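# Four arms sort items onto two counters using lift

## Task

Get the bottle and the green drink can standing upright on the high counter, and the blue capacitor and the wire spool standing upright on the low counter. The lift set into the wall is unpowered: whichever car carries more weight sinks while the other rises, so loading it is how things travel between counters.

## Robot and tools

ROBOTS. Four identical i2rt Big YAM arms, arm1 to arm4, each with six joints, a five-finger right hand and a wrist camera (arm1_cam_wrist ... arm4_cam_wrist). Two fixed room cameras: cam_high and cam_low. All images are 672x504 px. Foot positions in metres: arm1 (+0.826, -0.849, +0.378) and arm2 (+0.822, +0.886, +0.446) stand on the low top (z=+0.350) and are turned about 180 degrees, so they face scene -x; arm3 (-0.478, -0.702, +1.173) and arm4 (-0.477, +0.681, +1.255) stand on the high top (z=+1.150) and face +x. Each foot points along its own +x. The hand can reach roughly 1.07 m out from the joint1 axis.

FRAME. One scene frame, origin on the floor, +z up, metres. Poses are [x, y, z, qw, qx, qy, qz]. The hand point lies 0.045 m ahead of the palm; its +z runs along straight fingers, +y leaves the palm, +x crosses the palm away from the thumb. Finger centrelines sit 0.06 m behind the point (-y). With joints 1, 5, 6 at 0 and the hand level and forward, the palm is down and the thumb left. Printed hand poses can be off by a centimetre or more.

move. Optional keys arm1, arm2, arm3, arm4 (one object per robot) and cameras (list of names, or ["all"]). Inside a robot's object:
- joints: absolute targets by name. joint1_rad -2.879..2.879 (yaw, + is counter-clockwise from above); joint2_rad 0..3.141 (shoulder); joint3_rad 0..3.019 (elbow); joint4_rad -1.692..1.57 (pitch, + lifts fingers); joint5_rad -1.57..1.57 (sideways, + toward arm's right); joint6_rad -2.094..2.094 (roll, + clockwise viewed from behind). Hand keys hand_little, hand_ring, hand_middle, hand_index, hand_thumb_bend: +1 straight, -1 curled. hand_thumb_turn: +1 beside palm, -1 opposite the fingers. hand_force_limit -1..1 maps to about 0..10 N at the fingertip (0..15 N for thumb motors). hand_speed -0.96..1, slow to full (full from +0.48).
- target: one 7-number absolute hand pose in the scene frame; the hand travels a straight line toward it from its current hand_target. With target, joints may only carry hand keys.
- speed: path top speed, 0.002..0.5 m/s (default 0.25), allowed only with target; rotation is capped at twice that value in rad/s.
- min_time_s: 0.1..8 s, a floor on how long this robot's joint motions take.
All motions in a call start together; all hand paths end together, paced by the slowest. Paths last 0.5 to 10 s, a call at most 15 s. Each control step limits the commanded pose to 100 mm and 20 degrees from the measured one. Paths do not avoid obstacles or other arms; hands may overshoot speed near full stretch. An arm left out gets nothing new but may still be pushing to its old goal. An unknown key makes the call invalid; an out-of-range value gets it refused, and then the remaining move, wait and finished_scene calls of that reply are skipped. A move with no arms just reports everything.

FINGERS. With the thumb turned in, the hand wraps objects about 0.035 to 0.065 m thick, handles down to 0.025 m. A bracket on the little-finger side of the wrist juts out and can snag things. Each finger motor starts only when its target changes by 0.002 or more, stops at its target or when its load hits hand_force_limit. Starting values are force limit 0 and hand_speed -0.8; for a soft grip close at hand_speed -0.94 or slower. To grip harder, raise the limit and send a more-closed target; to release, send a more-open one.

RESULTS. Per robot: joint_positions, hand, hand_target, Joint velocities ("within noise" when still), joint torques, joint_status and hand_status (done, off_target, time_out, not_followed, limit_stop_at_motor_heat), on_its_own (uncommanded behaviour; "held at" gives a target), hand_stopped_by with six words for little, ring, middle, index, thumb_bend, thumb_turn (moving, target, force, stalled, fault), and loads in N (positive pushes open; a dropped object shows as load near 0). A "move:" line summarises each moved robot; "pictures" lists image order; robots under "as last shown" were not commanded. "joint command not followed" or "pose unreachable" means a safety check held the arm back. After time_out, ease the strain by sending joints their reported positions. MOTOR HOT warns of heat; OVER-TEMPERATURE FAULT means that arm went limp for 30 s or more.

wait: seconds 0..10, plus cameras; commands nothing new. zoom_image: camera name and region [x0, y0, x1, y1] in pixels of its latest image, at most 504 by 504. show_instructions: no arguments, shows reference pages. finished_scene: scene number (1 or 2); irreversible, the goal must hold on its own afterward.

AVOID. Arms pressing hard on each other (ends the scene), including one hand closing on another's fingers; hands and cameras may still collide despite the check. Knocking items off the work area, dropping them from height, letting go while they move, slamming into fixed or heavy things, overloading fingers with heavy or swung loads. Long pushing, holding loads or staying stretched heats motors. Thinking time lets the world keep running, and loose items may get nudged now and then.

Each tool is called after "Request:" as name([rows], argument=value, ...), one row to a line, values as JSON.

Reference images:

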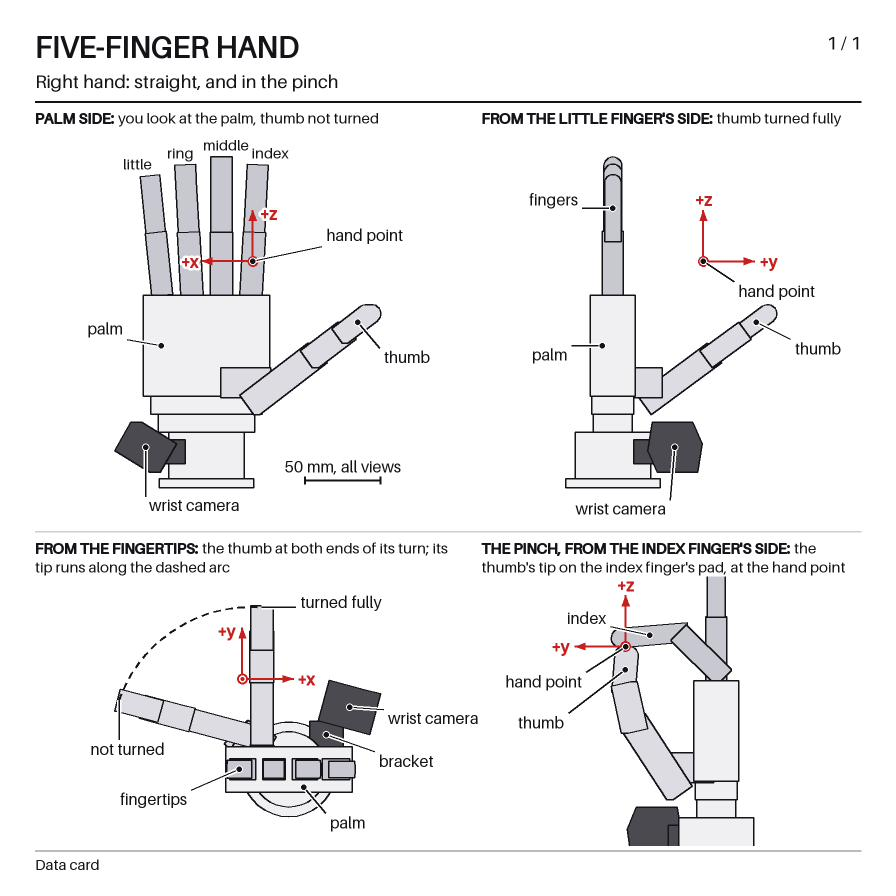

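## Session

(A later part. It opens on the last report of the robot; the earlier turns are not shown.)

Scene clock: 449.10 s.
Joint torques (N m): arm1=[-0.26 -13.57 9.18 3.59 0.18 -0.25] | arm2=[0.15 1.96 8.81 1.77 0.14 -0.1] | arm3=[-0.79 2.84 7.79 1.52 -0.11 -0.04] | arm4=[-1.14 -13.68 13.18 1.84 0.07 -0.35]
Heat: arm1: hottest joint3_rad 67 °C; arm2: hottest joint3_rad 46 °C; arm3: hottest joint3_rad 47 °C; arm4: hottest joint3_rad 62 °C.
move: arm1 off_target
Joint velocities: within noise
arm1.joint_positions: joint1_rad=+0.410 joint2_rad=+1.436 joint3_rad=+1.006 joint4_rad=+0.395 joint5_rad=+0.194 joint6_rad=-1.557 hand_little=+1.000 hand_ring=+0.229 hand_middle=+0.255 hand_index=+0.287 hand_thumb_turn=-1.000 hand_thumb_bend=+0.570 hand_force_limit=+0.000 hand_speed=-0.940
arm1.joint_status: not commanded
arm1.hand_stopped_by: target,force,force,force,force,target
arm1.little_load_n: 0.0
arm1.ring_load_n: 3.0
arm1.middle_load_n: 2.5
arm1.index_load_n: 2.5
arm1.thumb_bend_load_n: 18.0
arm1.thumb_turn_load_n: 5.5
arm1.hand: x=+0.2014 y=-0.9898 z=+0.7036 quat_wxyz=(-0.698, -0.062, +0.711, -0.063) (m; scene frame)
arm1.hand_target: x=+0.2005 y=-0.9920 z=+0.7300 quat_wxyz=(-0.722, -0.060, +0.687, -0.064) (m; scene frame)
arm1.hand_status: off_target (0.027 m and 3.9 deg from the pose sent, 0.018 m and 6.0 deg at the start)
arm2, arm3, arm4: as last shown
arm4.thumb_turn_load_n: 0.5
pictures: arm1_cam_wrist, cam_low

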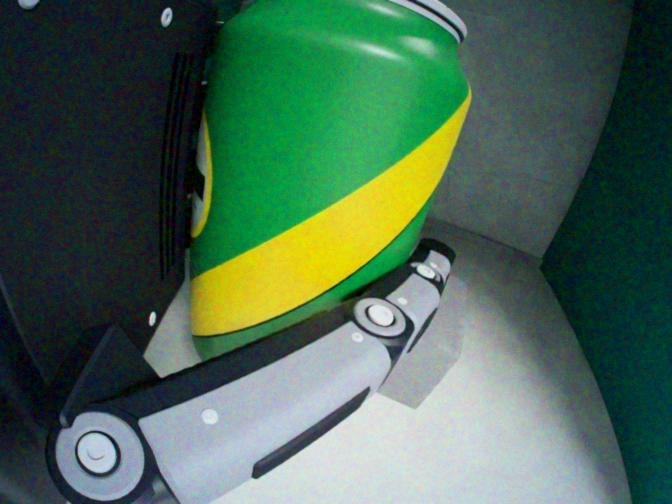

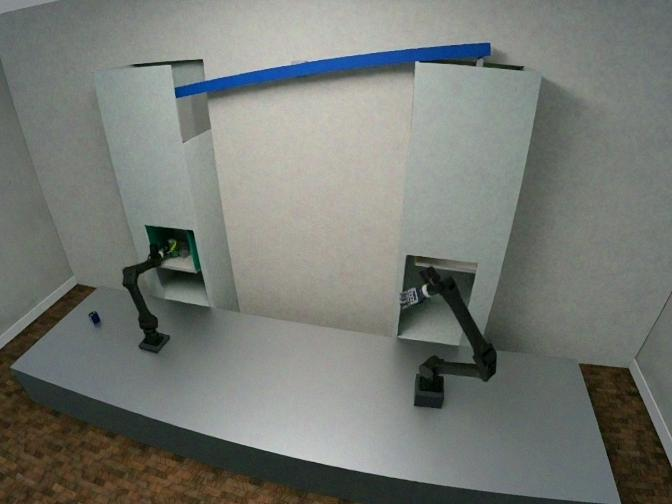

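Request:
move(arm1={"target": [0.20, -0.992, 0.70, -0.7218, -0.0601, 0.6866, -0.0632], "speed": 0.05})

Request:
move(arm1={"target": [0.20, -0.992, 0.685, -0.7218, -0.0601, 0.6866, -0.0632], "speed": 0.05}, cameras=["arm1_cam_wrist","cam_low"])

Request:
zoom_image(camera="cam_low", region=[155, 225, 205, 280])

Scene clock: 457.90 s.
Joint torques (N m): arm1=[-0.26 -13.57 8.8 3.54 0.16 -0.25] | arm2=[0.21 1.96 8.8 1.78 0.15 -0.09] | arm3=[-0.73 2.9 7.77 1.52 -0.11 -0.04] | arm4=[-1.38 -13.8 13.27 1.78 0.08 -0.36]
Heat: arm1: hottest joint3_rad 64 °C; arm2: hottest joint3_rad 46 °C; arm3: hottest joint3_rad 47 °C; arm4: hottest joint3_rad 62 °C.
move: arm1 off_target
Joint velocities: within noise
arm1.joint_positions: joint1_rad=+0.410 joint2_rad=+1.469 joint3_rad=+0.958 joint4_rad=+0.480 joint5_rad=+0.197 joint6_rad=-1.557 hand_little=+1.000 hand_ring=+0.229 hand_middle=+0.255 hand_index=+0.287 hand_thumb_turn=-1.000 hand_thumb_bend=+0.570 hand_force_limit=+0.000 hand_speed=-0.940
arm1.joint_status: not commanded
arm1.hand_stopped_by: target,force,force,force,force,target
arm1.little_load_n: 0.0
arm1.ring_load_n: 3.0
arm1.middle_load_n: 2.5
arm1.index_load_n: 2.5
arm1.thumb_bend_load_n: 18.0
arm1.thumb_turn_load_n: 5.0
arm1.hand: x=+0.2021 y=-0.9887 z=+0.6759 quat_wxyz=(-0.699, -0.060, +0.710, -0.062) (m; scene frame)
arm1.hand_target: x=+0.2006 y=-0.9917 z=+0.7000 quat_wxyz=(-0.722, -0.060, +0.687, -0.063) (m; scene frame)
arm1.hand_status: off_target (0.024 m and 3.7 deg from the pose sent, 0.004 m and 3.9 deg at the start)
arm2, arm3, arm4: as last shown
arm3.thumb_turn_load_n: 0.0
arm4.middle_load_n: 0.5
pictures: none

Scene clock: 458.93 s.
Joint torques (N m): arm1=[-0.26 -12.63 8.2 3.3 0.12 -0.25] | arm2=[0.09 1.9 8.8 1.77 0.14 -0.09] | arm3=[-0.79 2.84 7.79 1.51 -0.11 -0.05] | arm4=[-1.49 -14.15 13.22 1.8 0.05 -0.36]
Heat: arm1: hottest joint3_rad 64 °C; arm2: hottest joint3_rad 46 °C; arm3: hottest joint3_rad 47 °C; arm4: hottest joint3_rad 62 °C.
move: arm1 off_target
Joint velocities: within noise
arm1.joint_positions: joint1_rad=+0.410 joint2_rad=+1.480 joint3_rad=+0.943 joint4_rad=+0.530 joint5_rad=+0.197 joint6_rad=-1.557 hand_little=+1.000 hand_ring=+0.229 hand_middle=+0.255 hand_index=+0.287 hand_thumb_turn=-1.000 hand_thumb_bend=+0.570 hand_force_limit=+0.000 hand_speed=-0.940
arm1.joint_status: not commanded
arm1.hand_stopped_by: target,force,force,force,force,target
arm1.little_load_n: 0.0
arm1.ring_load_n: 3.0
arm1.middle_load_n: 2.0
arm1.index_load_n: 2.5
arm1.thumb_bend_load_n: 18.0
arm1.thumb_turn_load_n: 4.5
arm1.hand: x=+0.2020 y=-0.9887 z=+0.6735 quat_wxyz=(-0.708, -0.058, +0.701, -0.064) (m; scene frame)
arm1.hand_target: x=+0.2003 y=-0.9920 z=+0.6847 quat_wxyz=(-0.721, -0.060, +0.687, -0.063) (m; scene frame)
arm1.hand_status: off_target (0.012 m and 2.4 deg from the pose sent, 0.010 m and 3.7 deg at the start)
arm2, arm3, arm4: as last shown
arm3.middle_load_n: -0.5
arm4.middle_load_n: 0.0
pictures: arm1_cam_wrist, cam_low

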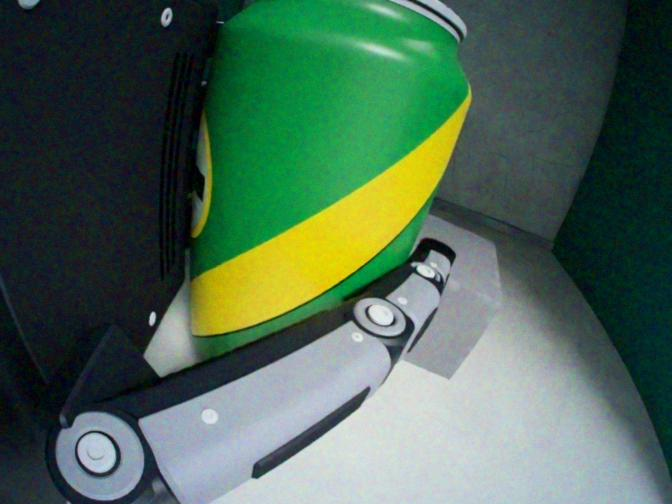

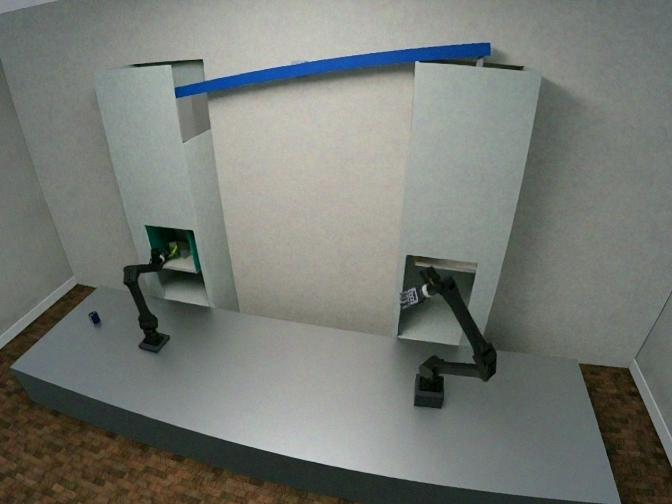

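Scaled by 9.164 from the camera's 672x504 image, which has a finer 960x720 frame.

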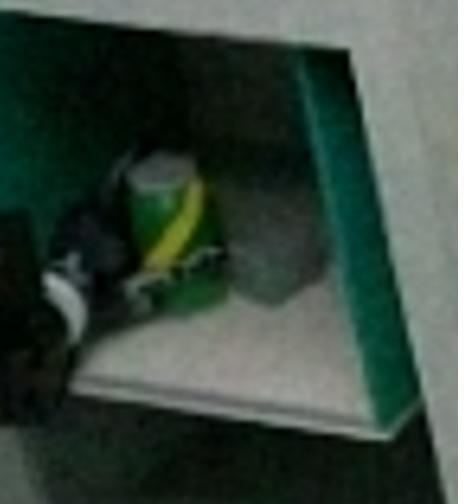

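Request:
move(arm1={"target": [0.20, -0.992, 0.665, -0.7161, -0.0627, 0.6924, -0.0606], "speed": 0.04})

Request:
move(arm1={"target": [0.20, -0.992, 0.645, -0.7161, -0.0627, 0.6924, -0.0606], "speed": 0.04}, cameras=["arm1_cam_wrist","cam_low"])

Request:
zoom_image(camera="cam_low", region=[155, 225, 205, 280])

Scene clock: 464.57 s.
Joint torques (N m): arm1=[-0.15 -12.81 7.84 2.99 0.11 -0.19] | arm2=[0.21 1.9 8.8 1.76 0.15 -0.09] | arm3=[-0.73 2.84 7.77 1.52 -0.11 -0.04] | arm4=[-1.32 -14.21 13.19 1.85 0.08 -0.36]
Heat: arm1: hottest joint3_rad 62 °C; arm2: hottest joint3_rad 46 °C; arm3: hottest joint3_rad 47 °C; arm4: hottest joint3_rad 62 °C.
move: arm1 done
Joint velocities: within noise
arm1.joint_positions: joint1_rad=+0.410 joint2_rad=+1.505 joint3_rad=+0.925 joint4_rad=+0.567 joint5_rad=+0.203 joint6_rad=-1.566 hand_little=+1.000 hand_ring=+0.229 hand_middle=+0.255 hand_index=+0.287 hand_thumb_turn=-1.000 hand_thumb_bend=+0.570 hand_force_limit=+0.000 hand_speed=-0.940
arm1.joint_status: not commanded
arm1.hand_stopped_by: target,force,force,force,force,target
arm1.little_load_n: 0.0
arm1.ring_load_n: 3.0
arm1.middle_load_n: 2.0
arm1.index_load_n: 2.5
arm1.thumb_bend_load_n: 18.0
arm1.thumb_turn_load_n: 4.5
arm1.hand: x=+0.2012 y=-0.9874 z=+0.6575 quat_wxyz=(-0.706, -0.059, +0.703, -0.058) (m; scene frame)
arm1.hand_target: x=+0.2002 y=-0.9911 z=+0.6652 quat_wxyz=(-0.716, -0.061, +0.693, -0.059) (m; scene frame)
arm1.hand_status: done (0.009 m and 1.8 deg from the pose sent, 0.009 m and 1.6 deg at the start)
arm2, arm3, arm4: as last shown
arm3.middle_load_n: 0.0
arm3.thumb_turn_load_n: 0.5
arm4.thumb_turn_load_n: 0.0
pictures: none

Scene clock: 465.93 s.
Joint torques (N m): arm1=[0.38 -13.57 7.68 3.06 -0.04 -0.16] | arm2=[0.15 1.9 8.81 1.77 0.15 -0.09] | arm3=[-0.73 2.84 7.77 1.51 -0.11 -0.04] | arm4=[-1.55 -14.15 13.26 1.87 0.06 -0.37]
Heat: arm1: hottest joint3_rad 61 °C; arm2: hottest joint3_rad 46 °C; arm3: hottest joint3_rad 47 °C; arm4: hottest joint3_rad 63 °C.
move: arm1 off_target
Joint velocities: within noise
arm1.joint_positions: joint1_rad=+0.410 joint2_rad=+1.539 joint3_rad=+0.898 joint4_rad=+0.626 joint5_rad=+0.200 joint6_rad=-1.569 hand_little=+1.000 hand_ring=+0.229 hand_middle=+0.255 hand_index=+0.287 hand_thumb_turn=-1.000 hand_thumb_bend=+0.570 hand_force_limit=+0.000 hand_speed=-0.940
arm1.joint_status: not commanded
arm1.hand_stopped_by: target,force,force,force,force,target
arm1.little_load_n: 0.0
arm1.ring_load_n: 3.0
arm1.middle_load_n: 2.5
arm1.index_load_n: 2.5
arm1.thumb_bend_load_n: 18.0
arm1.thumb_turn_load_n: 5.0
arm1.hand: x=+0.2013 y=-0.9877 z=+0.6353 quat_wxyz=(-0.704, -0.062, +0.705, -0.058) (m; scene frame)
arm1.hand_target: x=+0.2001 y=-0.9925 z=+0.6448 quat_wxyz=(-0.716, -0.064, +0.693, -0.061) (m; scene frame)
arm1.hand_status: off_target (0.011 m and 2.0 deg from the pose sent, 0.013 m and 1.8 deg at the start)
arm2.joint_positions: joint1_rad=+0.884 joint2_rad=+0.588 joint3_rad=+1.331 joint4_rad=-1.541 joint5_rad=-0.003 joint6_rad=-1.197 hand_little=+1.000 hand_ring=+1.000 hand_middle=+1.000 hand_index=+1.000 hand_thumb_turn=-1.000 hand_thumb_bend=+1.000 hand_force_limit=+0.000 hand_speed=+0.000
arm2.joint_status: not commanded
arm2.hand_stopped_by: target,target,target,target,target,target
arm2.little_load_n: 0.0
arm2.ring_load_n: 0.0
arm2.middle_load_n: 0.0
arm2.index_load_n: 0.0
arm2.thumb_bend_load_n: 0.0
arm2.thumb_turn_load_n: 0.0
arm2.hand: x=+0.6830 y=+0.7683 z=+0.8745 quat_wxyz=(+0.298, +0.260, -0.889, +0.231) (m; scene frame)
arm2.hand_target: x=+0.6833 y=+0.7687 z=+0.8823 quat_wxyz=(+0.305, +0.259, -0.885, +0.236) (m; scene frame)
arm2.hand_status: not commanded
arm3.joint_positions: joint1_rad=+1.172 joint2_rad=+0.623 joint3_rad=+1.454 joint4_rad=-1.542 joint5_rad=-0.004 joint6_rad=-1.197 hand_little=+1.000 hand_ring=+1.000 hand_middle=+1.000 hand_index=+1.000 hand_thumb_turn=-1.000 hand_thumb_bend=+1.000 hand_force_limit=+0.000 hand_speed=+0.000
arm3.joint_status: not commanded
arm3.hand_stopped_by: target,target,target,target,target,target
arm3.little_load_n: 0.0
arm3.ring_load_n: 0.0
arm3.middle_load_n: 0.0
arm3.index_load_n: 0.0
arm3.thumb_bend_load_n: 0.0
arm3.thumb_turn_load_n: 0.5
arm3.hand: x=-0.3546 y=-0.5587 z=+1.6469 quat_wxyz=(-0.288, +0.847, +0.332, +0.300) (m; scene frame)
arm3.hand_target: x=-0.3549 y=-0.5594 z=+1.6557 quat_wxyz=(-0.295, +0.842, +0.330, +0.308) (m; scene frame)
arm3.hand_status: not commanded
arm4: as last shown
arm4.thumb_turn_load_n: 0.5
pictures: arm1_cam_wrist, cam_low

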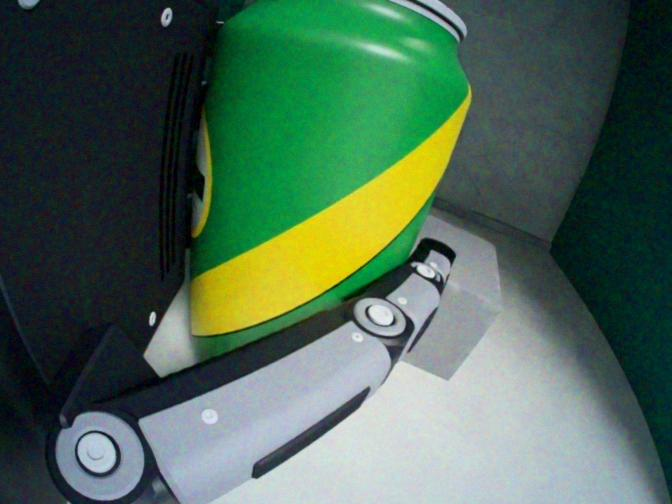

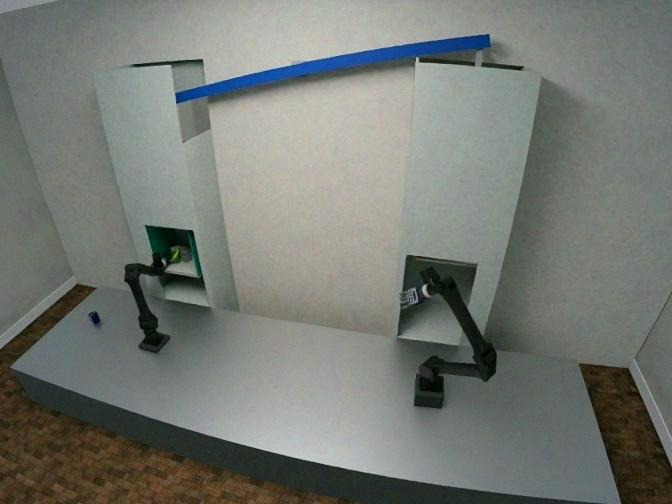

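Scaled by 9.164 from the camera's 672x504 image, which has a finer 960x720 frame.

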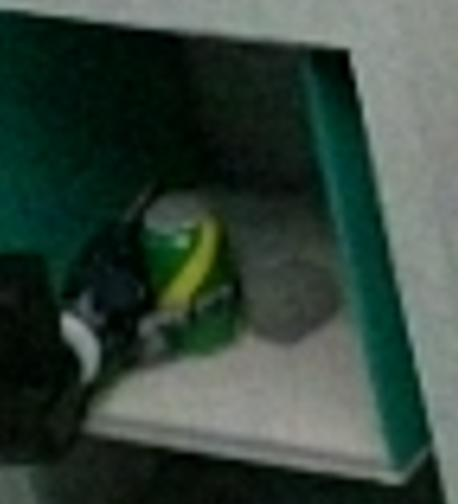

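Request:
move(arm1={"target": [0.20, -0.992, 0.54, -0.7161, -0.0627, 0.6924, -0.0606], "speed": 0.05})

Request:
move(arm1={"target": [0.20, -0.992, 0.45, -0.7161, -0.0627, 0.6924, -0.0606], "speed": 0.05}, cameras=["arm1_cam_wrist","cam_low"])

Request:
zoom_image(camera="cam_low", region=[130, 210, 250, 320])

Scene clock: 472.70 s.
Joint torques (N m): arm1=[-0.03 -14.62 6.02 3.12 0.06 -0.14] | arm2=[0.21 1.9 8.81 1.77 0.15 -0.09] | arm3=[-0.73 2.84 7.77 1.52 -0.11 -0.04] | arm4=[-1.67 -13.68 13.18 1.84 0.08 -0.36]
Heat: arm1: hottest joint3_rad 58 °C; arm2: hottest joint3_rad 46 °C; arm3: hottest joint3_rad 47 °C; arm4: hottest joint3_rad 63 °C.
move: arm1 off_target
Joint velocities: within noise
arm1.joint_positions: joint1_rad=+0.410 joint2_rad=+1.762 joint3_rad=+0.811 joint4_rad=+0.934 joint5_rad=+0.207 joint6_rad=-1.571 hand_little=+1.000 hand_ring=+0.229 hand_middle=+0.255 hand_index=+0.287 hand_thumb_turn=-1.000 hand_thumb_bend=+0.570 hand_force_limit=+0.000 hand_speed=-0.940
arm1.joint_status: not commanded
arm1.hand_stopped_by: target,force,force,force,force,target
arm1.little_load_n: 0.0
arm1.ring_load_n: 3.0
arm1.middle_load_n: 2.5
arm1.index_load_n: 2.5
arm1.thumb_bend_load_n: 18.0
arm1.thumb_turn_load_n: 5.0
arm1.hand: x=+0.2012 y=-0.9854 z=+0.5311 quat_wxyz=(-0.704, -0.060, +0.705, -0.055) (m; scene frame)
arm1.hand_target: x=+0.2002 y=-0.9906 z=+0.5405 quat_wxyz=(-0.717, -0.060, +0.692, -0.058) (m; scene frame)
arm1.hand_status: off_target (0.011 m and 2.1 deg from the pose sent, 0.095 m and 2.0 deg at the start)
arm2, arm3, arm4: as last shown
arm2.thumb_turn_load_n: 0.5
arm3.thumb_turn_load_n: 0.0
arm4.thumb_turn_load_n: 0.0
pictures: none

Scene clock: 475.30 s.
Joint torques (N m): arm1=[-0.03 -15.38 4.55 3.03 -0.12 -0.12] | arm2=[0.15 1.96 8.81 1.77 0.14 -0.09] | arm3=[-0.73 2.9 7.77 1.51 -0.11 -0.04] | arm4=[-1.38 -13.92 13.23 1.84 0.05 -0.35]
Heat: arm1: hottest joint3_rad 57 °C; arm2: hottest joint3_rad 46 °C; arm3: hottest joint3_rad 47 °C; arm4: hottest joint3_rad 63 °C.
move: arm1 off_target
Joint velocities: within noise
arm1.joint_positions: joint1_rad=+0.410 joint2_rad=+2.008 joint3_rad=+0.805 joint4_rad=+1.185 joint5_rad=+0.207 joint6_rad=-1.571 hand_little=+1.000 hand_ring=+0.229 hand_middle=+0.255 hand_index=+0.287 hand_thumb_turn=-1.000 hand_thumb_bend=+0.570 hand_force_limit=+0.000 hand_speed=-0.940
arm1.joint_status: not commanded
arm1.hand_stopped_by: target,force,force,force,force,target
arm1.little_load_n: 0.0
arm1.ring_load_n: 3.0
arm1.middle_load_n: 2.0
arm1.index_load_n: 2.5
arm1.thumb_bend_load_n: 18.0
arm1.thumb_turn_load_n: 5.0
arm1.hand: x=+0.2011 y=-0.9848 z=+0.4410 quat_wxyz=(-0.704, -0.060, +0.705, -0.055) (m; scene frame)
arm1.hand_target: x=+0.2001 y=-0.9920 z=+0.4497 quat_wxyz=(-0.716, -0.063, +0.693, -0.061) (m; scene frame)
arm1.hand_status: off_target (0.012 m and 2.1 deg from the pose sent, 0.081 m and 2.1 deg at the start)
arm2, arm3, arm4: as last shown
arm2.thumb_turn_load_n: 0.0
arm4.thumb_bend_load_n: -0.5
arm4.thumb_turn_load_n: 0.5
pictures: arm1_cam_wrist, cam_low

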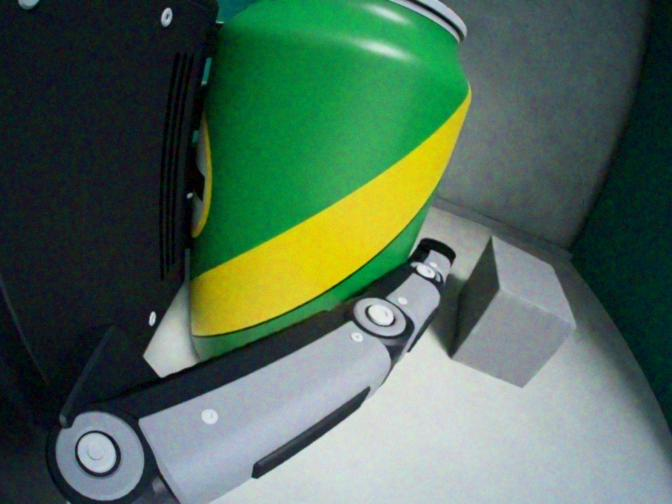

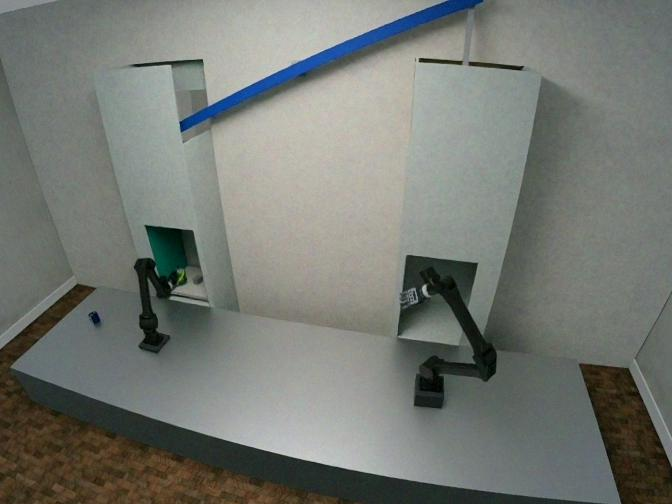

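Scaled by 4.200 from the camera's 672x504 image, which has a finer 960x720 frame.

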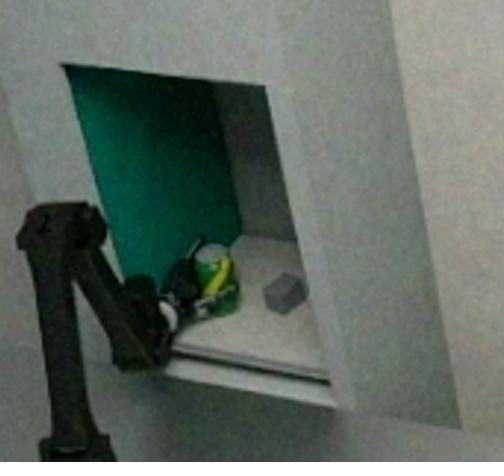

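Request:
move(arm1={"target": [0.20, -0.992, 0.425, -0.7161, -0.0627, 0.6924, -0.0606], "speed": 0.03})

Request:
move(arm1={"target": [0.20, -0.992, 0.412, -0.7161, -0.0627, 0.6924, -0.0606], "speed": 0.03}, cameras=["arm1_cam_wrist","cam_low"])

Request:
zoom_image(camera="cam_low", region=[155, 255, 215, 320])

Scene clock: 486.90 s.
Joint torques (N m): arm1=[0.09 -15.62 4.7 2.97 -0.11 -0.14] | arm2=[0.15 1.9 8.8 1.77 0.15 -0.1] | arm3=[-0.73 2.84 7.77 1.52 -0.11 -0.04] | arm4=[-1.44 -13.98 13.24 1.81 0.08 -0.36]
Heat: arm1: hottest joint3_rad 54 °C; arm2: hottest joint3_rad 46 °C; arm3: hottest joint3_rad 47 °C; arm4: hottest joint3_rad 64 °C.
move: arm1 off_target
Joint velocities: within noise
arm1.joint_positions: joint1_rad=+0.410 joint2_rad=+2.078 joint3_rad=+0.805 joint4_rad=+1.251 joint5_rad=+0.207 joint6_rad=-1.571 hand_little=+1.000 hand_ring=+0.229 hand_middle=+0.255 hand_index=+0.287 hand_thumb_turn=-1.000 hand_thumb_bend=+0.570 hand_force_limit=+0.000 hand_speed=-0.940
arm1.joint_status: not commanded
arm1.hand_stopped_by: target,force,force,force,force,target
arm1.little_load_n: 0.0
arm1.ring_load_n: 3.0
arm1.middle_load_n: 2.0
arm1.index_load_n: 2.5
arm1.thumb_bend_load_n: 18.0
arm1.thumb_turn_load_n: 5.0
arm1.hand: x=+0.2044 y=-0.9833 z=+0.4148 quat_wxyz=(-0.703, -0.060, +0.707, -0.054) (m; scene frame)
arm1.hand_target: x=+0.2002 y=-0.9919 z=+0.4252 quat_wxyz=(-0.716, -0.063, +0.692, -0.061) (m; scene frame)
arm1.hand_status: off_target (0.014 m and 2.4 deg from the pose sent, 0.018 m and 2.1 deg at the start)
arm2, arm3: as last shown
arm2.index_load_n: 0.5
arm2.thumb_turn_load_n: 0.5
arm4.joint_positions: joint1_rad=+0.400 joint2_rad=+1.539 joint3_rad=+1.109 joint4_rad=+0.126 joint5_rad=+0.073 joint6_rad=-1.527 hand_little=+1.000 hand_ring=+1.000 hand_middle=+0.198 hand_index=+0.304 hand_thumb_turn=-1.000 hand_thumb_bend=+0.620 hand_force_limit=+0.000 hand_speed=-0.920
arm4.joint_status: not commanded
arm4.hand_stopped_by: target,target,force,force,target,target
arm4.little_load_n: 0.0
arm4.ring_load_n: 0.0
arm4.middle_load_n: 0.0
arm4.index_load_n: 0.0
arm4.thumb_bend_load_n: 0.0
arm4.thumb_turn_load_n: 0.0
arm4.hand: x=+0.1348 y=+0.9498 z=+1.5009 quat_wxyz=(-0.133, +0.785, +0.171, +0.580) (m; scene frame)
arm4.hand_target: x=+0.1462 y=+0.9515 z=+1.5499 quat_wxyz=(-0.136, +0.762, +0.169, +0.610) (m; scene frame)
arm4.hand_status: not commanded
pictures: none

Scene clock: 487.93 s.
Joint torques (N m): arm1=[0.21 -14.45 5.07 2.74 -0.09 -0.14] | arm2=[0.21 1.96 8.8 1.77 0.14 -0.09] | arm3=[-0.73 2.9 7.79 1.51 -0.11 -0.04] | arm4=[-1.55 -14.1 13.26 1.73 0.08 -0.36]
Heat: arm1: hottest joint3_rad 54 °C; arm2: hottest joint3_rad 46 °C; arm3: hottest joint3_rad 47 °C; arm4: hottest joint3_rad 64 °C.
move: arm1 off_target
Joint velocities: within noise
arm1.joint_positions: joint1_rad=+0.410 joint2_rad=+2.102 joint3_rad=+0.805 joint4_rad=+1.288 joint5_rad=+0.207 joint6_rad=-1.571 hand_little=+1.000 hand_ring=+0.229 hand_middle=+0.255 hand_index=+0.287 hand_thumb_turn=-1.000 hand_thumb_bend=+0.570 hand_force_limit=+0.000 hand_speed=-0.940
arm1.joint_status: not commanded
arm1.hand_stopped_by: target,force,force,force,force,target
arm1.little_load_n: 0.0
arm1.ring_load_n: 3.0
arm1.middle_load_n: 2.5
arm1.index_load_n: 2.0
arm1.thumb_bend_load_n: 18.0
arm1.thumb_turn_load_n: 4.5
arm1.hand: x=+0.2055 y=-0.9829 z=+0.4095 quat_wxyz=(-0.707, -0.059, +0.702, -0.055) (m; scene frame)
arm1.hand_target: x=+0.2003 y=-0.9920 z=+0.4120 quat_wxyz=(-0.716, -0.063, +0.693, -0.061) (m; scene frame)
arm1.hand_status: off_target (0.011 m and 1.7 deg from the pose sent, 0.010 m and 2.4 deg at the start)
arm2, arm3, arm4: as last shown
arm2.index_load_n: 0.0
arm2.thumb_turn_load_n: 0.0
pictures: arm1_cam_wrist, cam_low

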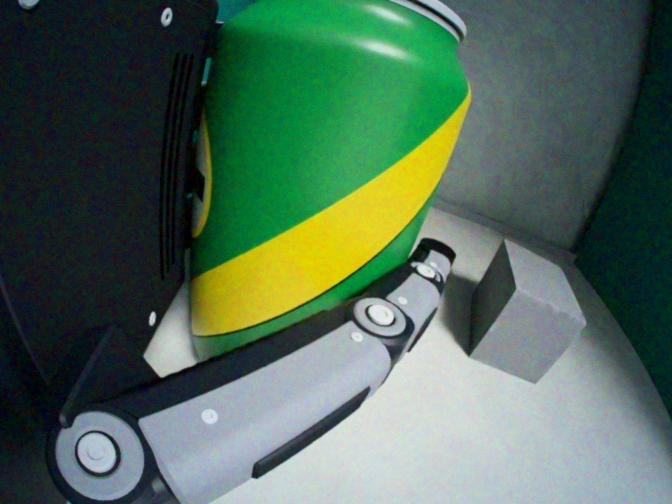

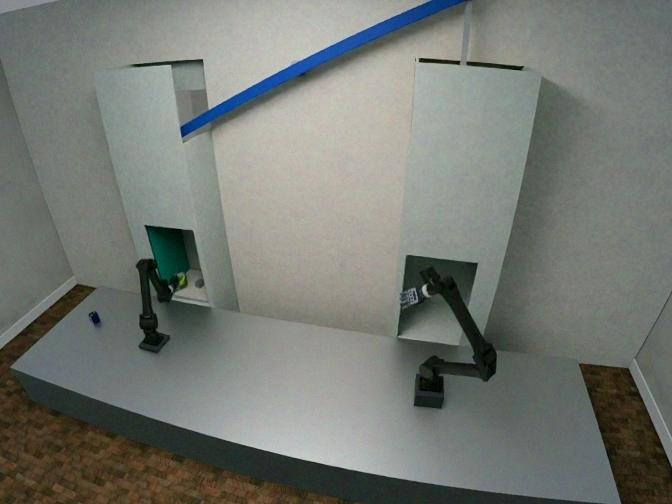

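Scaled by 7.754 from the camera's 672x504 image, which has a finer 960x720 frame.

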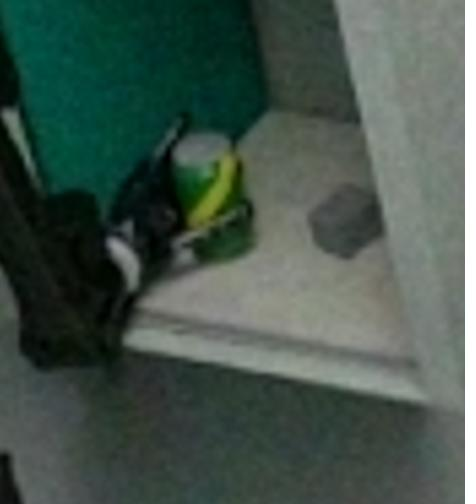

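Request:
move(arm1={"joints": {"hand_thumb_bend": 0.66, "hand_speed": -0.85}}, cameras=["arm1_cam_wrist","cam_low","cam_high"])

Scene clock: 493.10 s.
Joint torques (N m): arm1=[0.5 -14.51 5.07 2.62 -0.1 -0.13] | arm2=[0.21 1.9 8.8 1.78 0.14 -0.1] | arm3=[-0.73 2.84 7.77 1.52 -0.11 -0.04] | arm4=[-1.38 -13.74 13.2 1.78 0.06 -0.37]
Heat: arm1: hottest joint3_rad 52 °C; arm2: hottest joint3_rad 46 °C; arm3: hottest joint3_rad 47 °C; arm4: hottest joint3_rad 64 °C.
move: arm1 done
Joint velocities: within noise
arm1.joint_positions: joint1_rad=+0.410 joint2_rad=+2.102 joint3_rad=+0.805 joint4_rad=+1.291 joint5_rad=+0.207 joint6_rad=-1.571 hand_little=+1.000 hand_ring=+0.229 hand_middle=+0.255 hand_index=+0.287 hand_thumb_turn=-1.000 hand_thumb_bend=+0.660 hand_force_limit=+0.000 hand_speed=-0.850
arm1.joint_status: all done
arm1.hand_stopped_by: target,force,force,force,target,target
arm1.little_load_n: 0.0
arm1.ring_load_n: 0.0
arm1.middle_load_n: 0.0
arm1.index_load_n: 0.0
arm1.thumb_bend_load_n: 0.5
arm1.thumb_turn_load_n: 0.5
arm1.hand: x=+0.2054 y=-0.9829 z=+0.4103 quat_wxyz=(-0.708, -0.059, +0.701, -0.056) (m; scene frame)
arm1.hand_target: x=+0.2003 y=-0.9920 z=+0.4120 quat_wxyz=(-0.716, -0.063, +0.693, -0.061) (m; scene frame)
arm1.hand_status: not commanded
arm2, arm3, arm4: as last shown
pictures: arm1_cam_wrist, cam_high, cam_low

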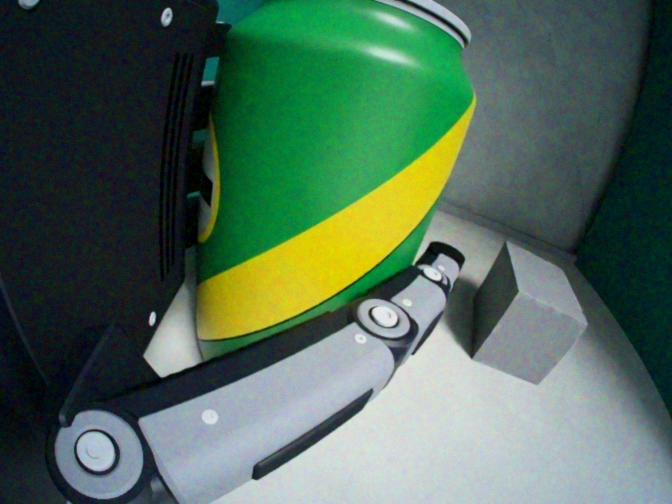

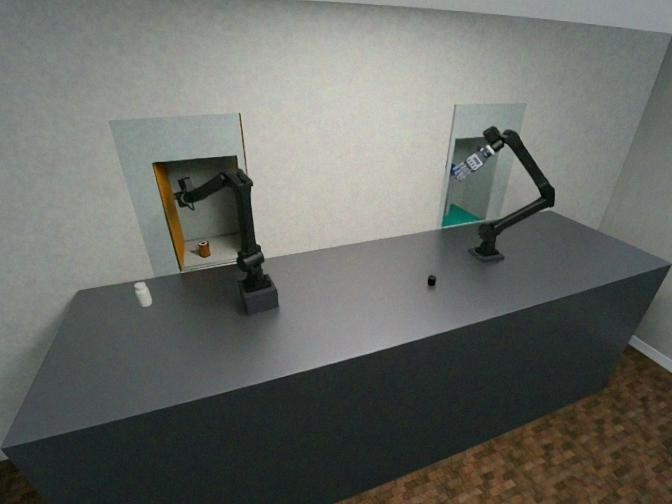

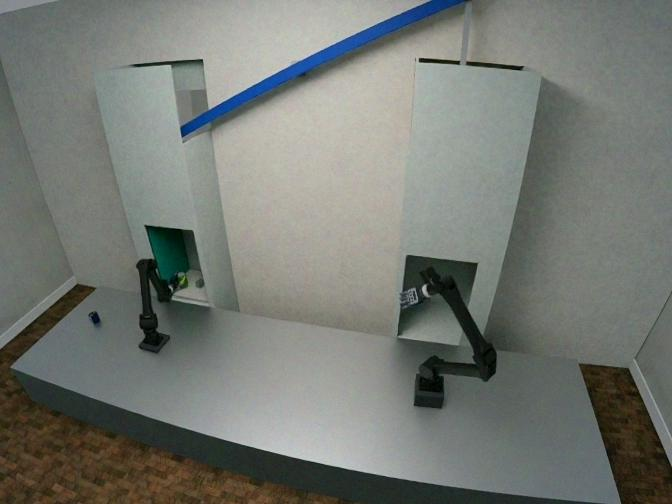

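Request:
move(arm1={"joints": {"hand_thumb_bend": 0.78, "hand_index": 1, "hand_middle": 1, "hand_ring": 1, "hand_speed": -0.7}})

Request:
move(arm1={"target": [0.26, -0.988, 0.418, -0.7161, -0.0627, 0.6924, -0.0606], "speed": 0.05}, cameras=["arm1_cam_wrist","cam_low"])

Scene clock: 501.10 s.
Joint torques (N m): arm1=[0.15 -14.45 5.07 2.62 -0.1 -0.12] | arm2=[0.21 1.96 8.81 1.77 0.14 -0.1] | arm3=[-0.73 2.9 7.79 1.52 -0.11 -0.04] | arm4=[-1.55 -14.04 13.24 1.77 0.07 -0.36]
Heat: arm1: hottest joint3_rad 51 °C; arm2: hottest joint3_rad 46 °C; arm3: hottest joint3_rad 47 °C; arm4: hottest joint3_rad 65 °C.
move: arm1 done
Joint velocities: within noise
arm1.joint_positions: joint1_rad=+0.410 joint2_rad=+2.102 joint3_rad=+0.805 joint4_rad=+1.291 joint5_rad=+0.207 joint6_rad=-1.571 hand_little=+1.000 hand_ring=+1.000 hand_middle=+1.000 hand_index=+1.000 hand_thumb_turn=-1.000 hand_thumb_bend=+0.780 hand_force_limit=+0.000 hand_speed=-0.700
arm1.joint_status: all done
arm1.hand_stopped_by: target,target,target,target,target,target
arm1.little_load_n: 0.0
arm1.ring_load_n: 0.0
arm1.middle_load_n: 0.0
arm1.index_load_n: 0.0
arm1.thumb_bend_load_n: 0.5
arm1.thumb_turn_load_n: 0.5
arm1.hand: x=+0.2054 y=-0.9829 z=+0.4103 quat_wxyz=(-0.708, -0.059, +0.701, -0.056) (m; scene frame)
arm1.hand_target: x=+0.2003 y=-0.9920 z=+0.4120 quat_wxyz=(-0.716, -0.063, +0.693, -0.061) (m; scene frame)
arm1.hand_status: not commanded
arm2, arm3, arm4: as last shown
arm4.thumb_turn_load_n: 0.5
pictures: none

Scene clock: 502.83 s.
Joint torques (N m): arm1=[-0.09 -15.33 2.26 2.54 0.11 -0.14] | arm2=[0.15 1.9 8.81 1.77 0.15 -0.09] | arm3=[-0.73 2.84 7.77 1.51 -0.11 -0.04] | arm4=[-1.44 -13.92 13.27 1.78 0.08 -0.37]
Heat: arm1: hottest joint3_rad 50 °C; arm2: hottest joint3_rad 46 °C; arm3: hottest joint3_rad 47 °C; arm4: hottest joint3_rad 65 °C.
move: arm1 off_target
Joint velocities: within noise
arm1.joint_positions: joint1_rad=+0.455 joint2_rad=+2.070 joint3_rad=+0.668 joint4_rad=+1.394 joint5_rad=+0.247 joint6_rad=-1.571 hand_little=+1.000 hand_ring=+1.000 hand_middle=+1.000 hand_index=+1.000 hand_thumb_turn=-1.000 hand_thumb_bend=+0.780 hand_force_limit=+0.000 hand_speed=-0.700
arm1.joint_status: not commanded
arm1.hand_stopped_by: target,target,target,target,target,target
arm1.little_load_n: 0.0
arm1.ring_load_n: 0.0
arm1.middle_load_n: 0.0
arm1.index_load_n: 0.0
arm1.thumb_bend_load_n: 0.0
arm1.thumb_turn_load_n: 0.0
arm1.hand: x=+0.2574 y=-0.9828 z=+0.4082 quat_wxyz=(-0.708, -0.061, +0.702, -0.057) (m; scene frame)
arm1.hand_target: x=+0.2600 y=-0.9879 z=+0.4176 quat_wxyz=(-0.716, -0.063, +0.693, -0.061) (m; scene frame)
arm1.hand_status: off_target (0.011 m and 1.5 deg from the pose sent, 0.055 m and 1.5 deg at the start)
arm2, arm3, arm4: as last shown
arm2.thumb_turn_load_n: 0.5
pictures: arm1_cam_wrist, cam_low

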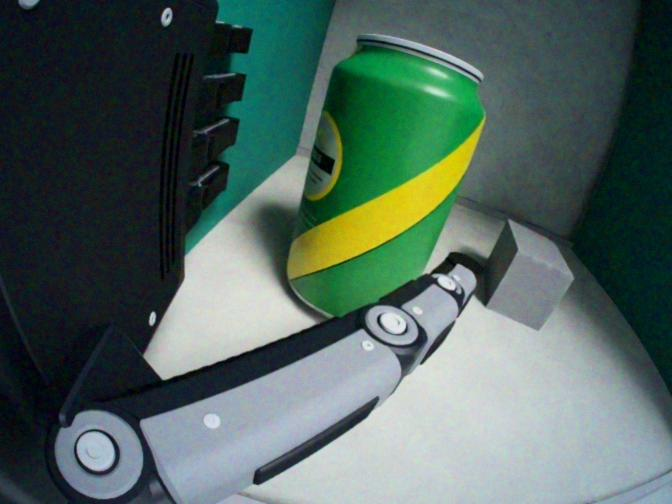

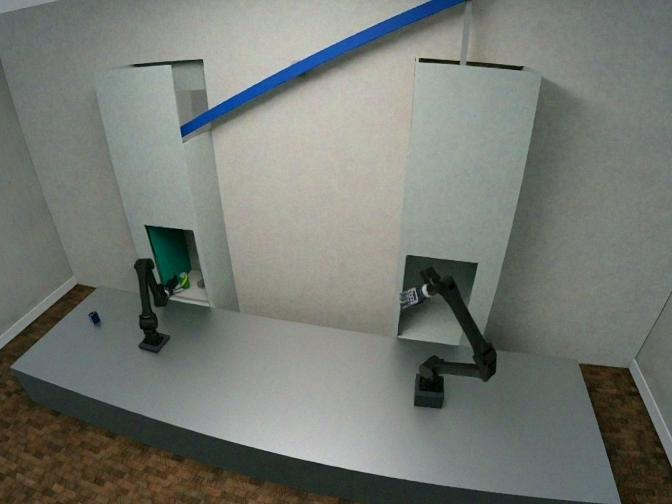

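Request:
move(arm1={"target": [0.42, -0.965, 0.50, -0.6965, -0.0609, 0.7121, -0.0623], "speed": 0.08, "joints": {"hand_thumb_bend": 1.0}}, arm4={"target": [0.12, 0.94, 1.41, -0.1353, 0.7620, 0.1689, 0.6104], "speed": 0.08, "joints": {"hand_middle": 1, "hand_index": 1, "hand_thumb_bend": 1, "hand_speed": -0.6}}, cameras=["arm1_cam_wrist","arm4_cam_wrist"])

Scene clock: 510.13 s.
Joint torques (N m): arm1=[0.21 -7.82 3.52 1.13 0.16 0.02] | arm2=[0.15 1.96 8.81 1.77 0.14 -0.09] | arm3=[-0.79 2.84 7.77 1.52 -0.11 -0.04] | arm4=[-0.62 -10.64 6.95 2.92 0.27 -0.32]
Heat: arm1: hottest joint3_rad 48 °C; arm2: hottest joint3_rad 46 °C; arm3: hottest joint3_rad 47 °C; arm4: hottest joint3_rad 65 °C.
move: arm1 done; arm4 done
Joint velocities: within noise
arm1.joint_positions: joint1_rad=+0.631 joint2_rad=+1.457 joint3_rad=+0.242 joint4_rad=+1.189 joint5_rad=+0.414 joint6_rad=-1.557 hand_little=+1.000 hand_ring=+1.000 hand_middle=+1.000 hand_index=+1.000 hand_thumb_turn=-1.000 hand_thumb_bend=+1.000 hand_force_limit=+0.000 hand_speed=-0.700
arm1.joint_status: all done
arm1.hand_stopped_by: target,target,target,target,target,target
arm1.little_load_n: 0.0
arm1.ring_load_n: 0.0
arm1.middle_load_n: 0.0
arm1.index_load_n: 0.0
arm1.thumb_bend_load_n: 0.0
arm1.thumb_turn_load_n: 0.0
arm1.hand: x=+0.4158 y=-0.9645 z=+0.5032 quat_wxyz=(-0.701, -0.063, +0.708, -0.061) (m; scene frame)
arm1.hand_target: x=+0.4198 y=-0.9664 z=+0.5004 quat_wxyz=(-0.697, -0.064, +0.711, -0.065) (m; scene frame)
arm1.hand_status: done (0.005 m and 0.8 deg from the pose sent, 0.188 m and 1.8 deg at the start)
arm2.joint_positions: joint1_rad=+0.884 joint2_rad=+0.588 joint3_rad=+1.331 joint4_rad=-1.541 joint5_rad=-0.003 joint6_rad=-1.197 hand_little=+1.000 hand_ring=+1.000 hand_middle=+1.000 hand_index=+1.000 hand_thumb_turn=-1.000 hand_thumb_bend=+1.000 hand_force_limit=+0.000 hand_speed=+0.000
arm2.joint_status: not commanded
arm2.hand_stopped_by: target,target,target,target,target,target
arm2.little_load_n: 0.0
arm2.ring_load_n: 0.0
arm2.middle_load_n: 0.0
arm2.index_load_n: 0.0
arm2.thumb_bend_load_n: 0.0
arm2.thumb_turn_load_n: 0.0
arm2.hand: x=+0.6830 y=+0.7683 z=+0.8745 quat_wxyz=(+0.298, +0.260, -0.889, +0.231) (m; scene frame)
arm2.hand_target: x=+0.6833 y=+0.7687 z=+0.8823 quat_wxyz=(+0.305, +0.259, -0.885, +0.236) (m; scene frame)
arm2.hand_status: not commanded
arm3.joint_positions: joint1_rad=+1.172 joint2_rad=+0.623 joint3_rad=+1.454 joint4_rad=-1.542 joint5_rad=-0.004 joint6_rad=-1.197 hand_little=+1.000 hand_ring=+1.000 hand_middle=+1.000 hand_index=+1.000 hand_thumb_turn=-1.000 hand_thumb_bend=+1.000 hand_force_limit=+0.000 hand_speed=+0.000
arm3.joint_status: not commanded
arm3.hand_stopped_by: target,target,target,target,target,target
arm3.little_load_n: 0.0
arm3.ring_load_n: 0.0
arm3.middle_load_n: 0.0
arm3.index_load_n: 0.0
arm3.thumb_bend_load_n: 0.0
arm3.thumb_turn_load_n: 0.5
arm3.hand: x=-0.3546 y=-0.5587 z=+1.6469 quat_wxyz=(-0.288, +0.847, +0.332, +0.300) (m; scene frame)
arm3.hand_target: x=-0.3549 y=-0.5594 z=+1.6557 quat_wxyz=(-0.295, +0.842, +0.330, +0.308) (m; scene frame)
arm3.hand_status: not commanded
arm4.joint_positions: joint1_rad=+0.400 joint2_rad=+1.636 joint3_rad=+0.904 joint4_rad=+0.500 joint5_rad=+0.079 joint6_rad=-1.527 hand_little=+1.000 hand_ring=+1.000 hand_middle=+1.000 hand_index=+1.000 hand_thumb_turn=-1.000 hand_thumb_bend=+1.000 hand_force_limit=+0.000 hand_speed=-0.600
arm4.joint_status: all done
arm4.hand_stopped_by: target,target,target,target,target,target
arm4.little_load_n: 0.0
arm4.ring_load_n: 0.0
arm4.middle_load_n: 0.0
arm4.index_load_n: 0.0
arm4.thumb_bend_load_n: 0.0
arm4.thumb_turn_load_n: 0.0
arm4.hand: x=+0.1193 y=+0.9385 z=+1.4153 quat_wxyz=(-0.139, +0.764, +0.163, +0.608) (m; scene frame)
arm4.hand_target: x=+0.1202 y=+0.9398 z=+1.4101 quat_wxyz=(-0.135, +0.762, +0.169, +0.610) (m; scene frame)
arm4.hand_status: done (0.006 m and 0.9 deg from the pose sent, 0.093 m and 4.4 deg at the start)
pictures: arm1_cam_wrist, arm4_cam_wrist

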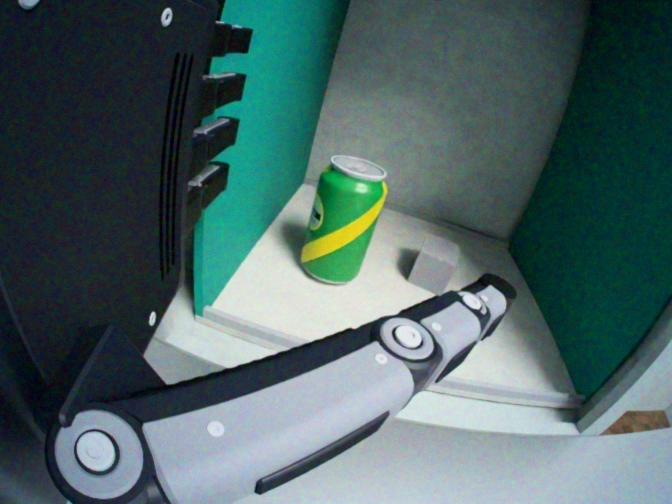

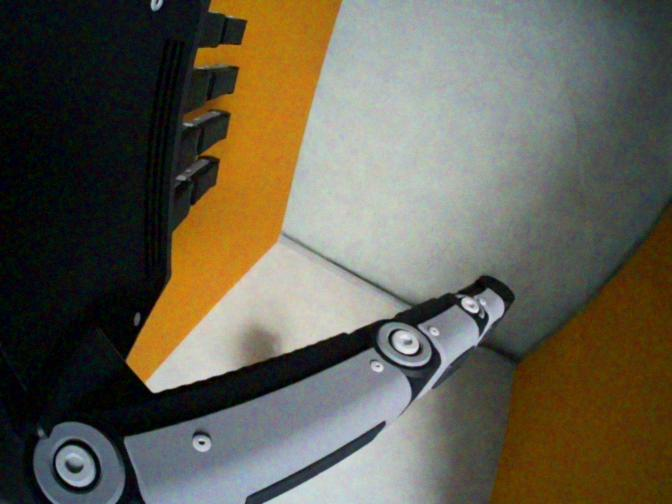

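Request:
move(arm1={"target": [0.32, -0.845, 0.43, -0.6883, -0.0379, 0.7236, -0.0361], "speed": 0.1}, arm4={"target": [0.0, 0.885, 1.43, -0.137, 0.7558, 0.1675, 0.618], "speed": 0.1}, cameras=["arm1_cam_wrist","cam_high"])

Request:
zoom_image(camera="arm1_cam_wrist", region=[280, 120, 600, 400])

Scene clock: 547.20 s.
Joint torques (N m): arm1=[-0.91 -9.58 3.69 2.63 -0.15 -0.15] | arm2=[0.15 1.96 8.81 1.77 0.14 -0.09] | arm3=[-0.73 2.9 7.79 1.52 -0.11 -0.04] | arm4=[-0.09 -8 6.82 1.89 0.26 -0.26]
Heat: arm1: hottest joint3_rad 42 °C; arm2: hottest joint3_rad 47 °C; arm3: hottest joint3_rad 47 °C; arm4: hottest joint3_rad 60 °C.
move: arm1 done; arm4 done
Joint velocities: within noise
arm1.joint_positions: joint1_rad=+0.164 joint2_rad=+1.853 joint3_rad=+0.383 joint4_rad=+1.380 joint5_rad=+0.025 joint6_rad=-1.557 hand_little=+1.000 hand_ring=+1.000 hand_middle=+1.000 hand_index=+1.000 hand_thumb_turn=-1.000 hand_thumb_bend=+1.000 hand_force_limit=+0.000 hand_speed=-0.700
arm1.joint_status: not commanded
arm1.hand_stopped_by: target,target,target,target,target,target
arm1.little_load_n: 0.0
arm1.ring_load_n: 0.0
arm1.middle_load_n: 0.0
arm1.index_load_n: 0.0
arm1.thumb_bend_load_n: 0.0
arm1.thumb_turn_load_n: 0.5
arm1.hand: x=+0.3283 y=-0.8453 z=+0.4260 quat_wxyz=(-0.679, -0.033, +0.732, -0.036) (m; scene frame)
arm1.hand_target: x=+0.3207 y=-0.8433 z=+0.4297 quat_wxyz=(-0.688, -0.034, +0.724, -0.034) (m; scene frame)
arm1.hand_status: done (0.009 m and 1.5 deg from the pose sent, 0.170 m and 4.7 deg at the start)
arm2, arm3: as last shown
arm3.thumb_turn_load_n: 0.0
arm4.joint_positions: joint1_rad=+0.430 joint2_rad=+1.308 joint3_rad=+0.563 joint4_rad=+0.525 joint5_rad=+0.113 joint6_rad=-1.527 hand_little=+1.000 hand_ring=+1.000 hand_middle=+1.000 hand_index=+1.000 hand_thumb_turn=-1.000 hand_thumb_bend=+1.000 hand_force_limit=+0.000 hand_speed=-0.600
arm4.joint_status: not commanded
arm4.hand_stopped_by: target,target,target,target,target,target
arm4.little_load_n: 0.0
arm4.ring_load_n: 0.0
arm4.middle_load_n: 0.0
arm4.index_load_n: 0.0
arm4.thumb_bend_load_n: 0.0
arm4.thumb_turn_load_n: 0.5
arm4.hand: x=+0.0035 y=+0.8830 z=+1.4239 quat_wxyz=(-0.137, +0.761, +0.163, +0.613) (m; scene frame)
arm4.hand_target: x=+0.0001 y=+0.8851 z=+1.4299 quat_wxyz=(-0.137, +0.756, +0.168, +0.618) (m; scene frame)
arm4.hand_status: done (0.007 m and 0.9 deg from the pose sent, 0.132 m and 1.6 deg at the start)
pictures: arm1_cam_wrist, cam_high

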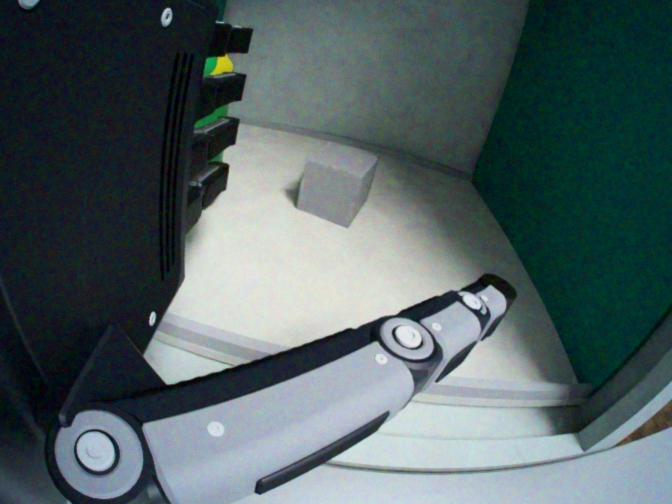

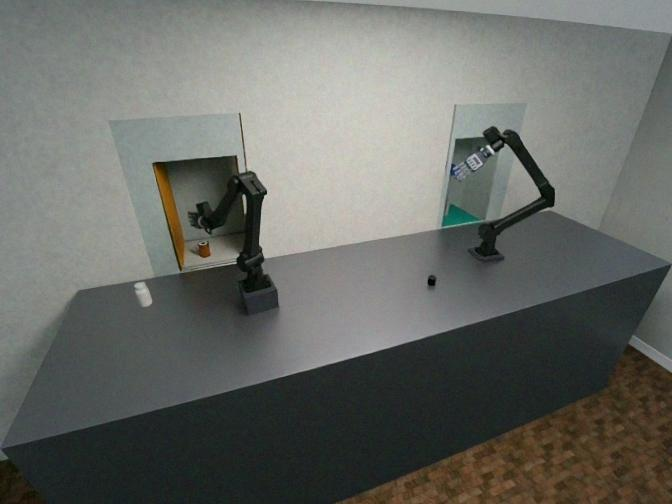

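Scaled by 1.575 from the camera's 672x504 image, which has a finer 960x720 frame.

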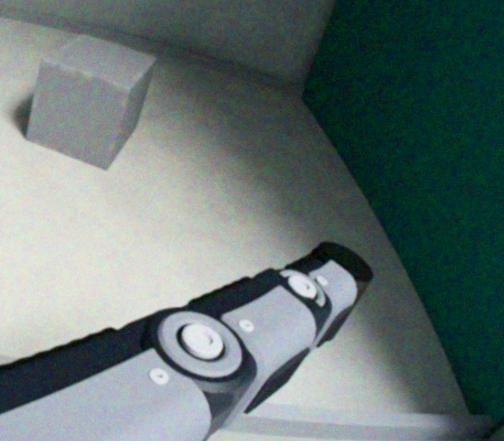

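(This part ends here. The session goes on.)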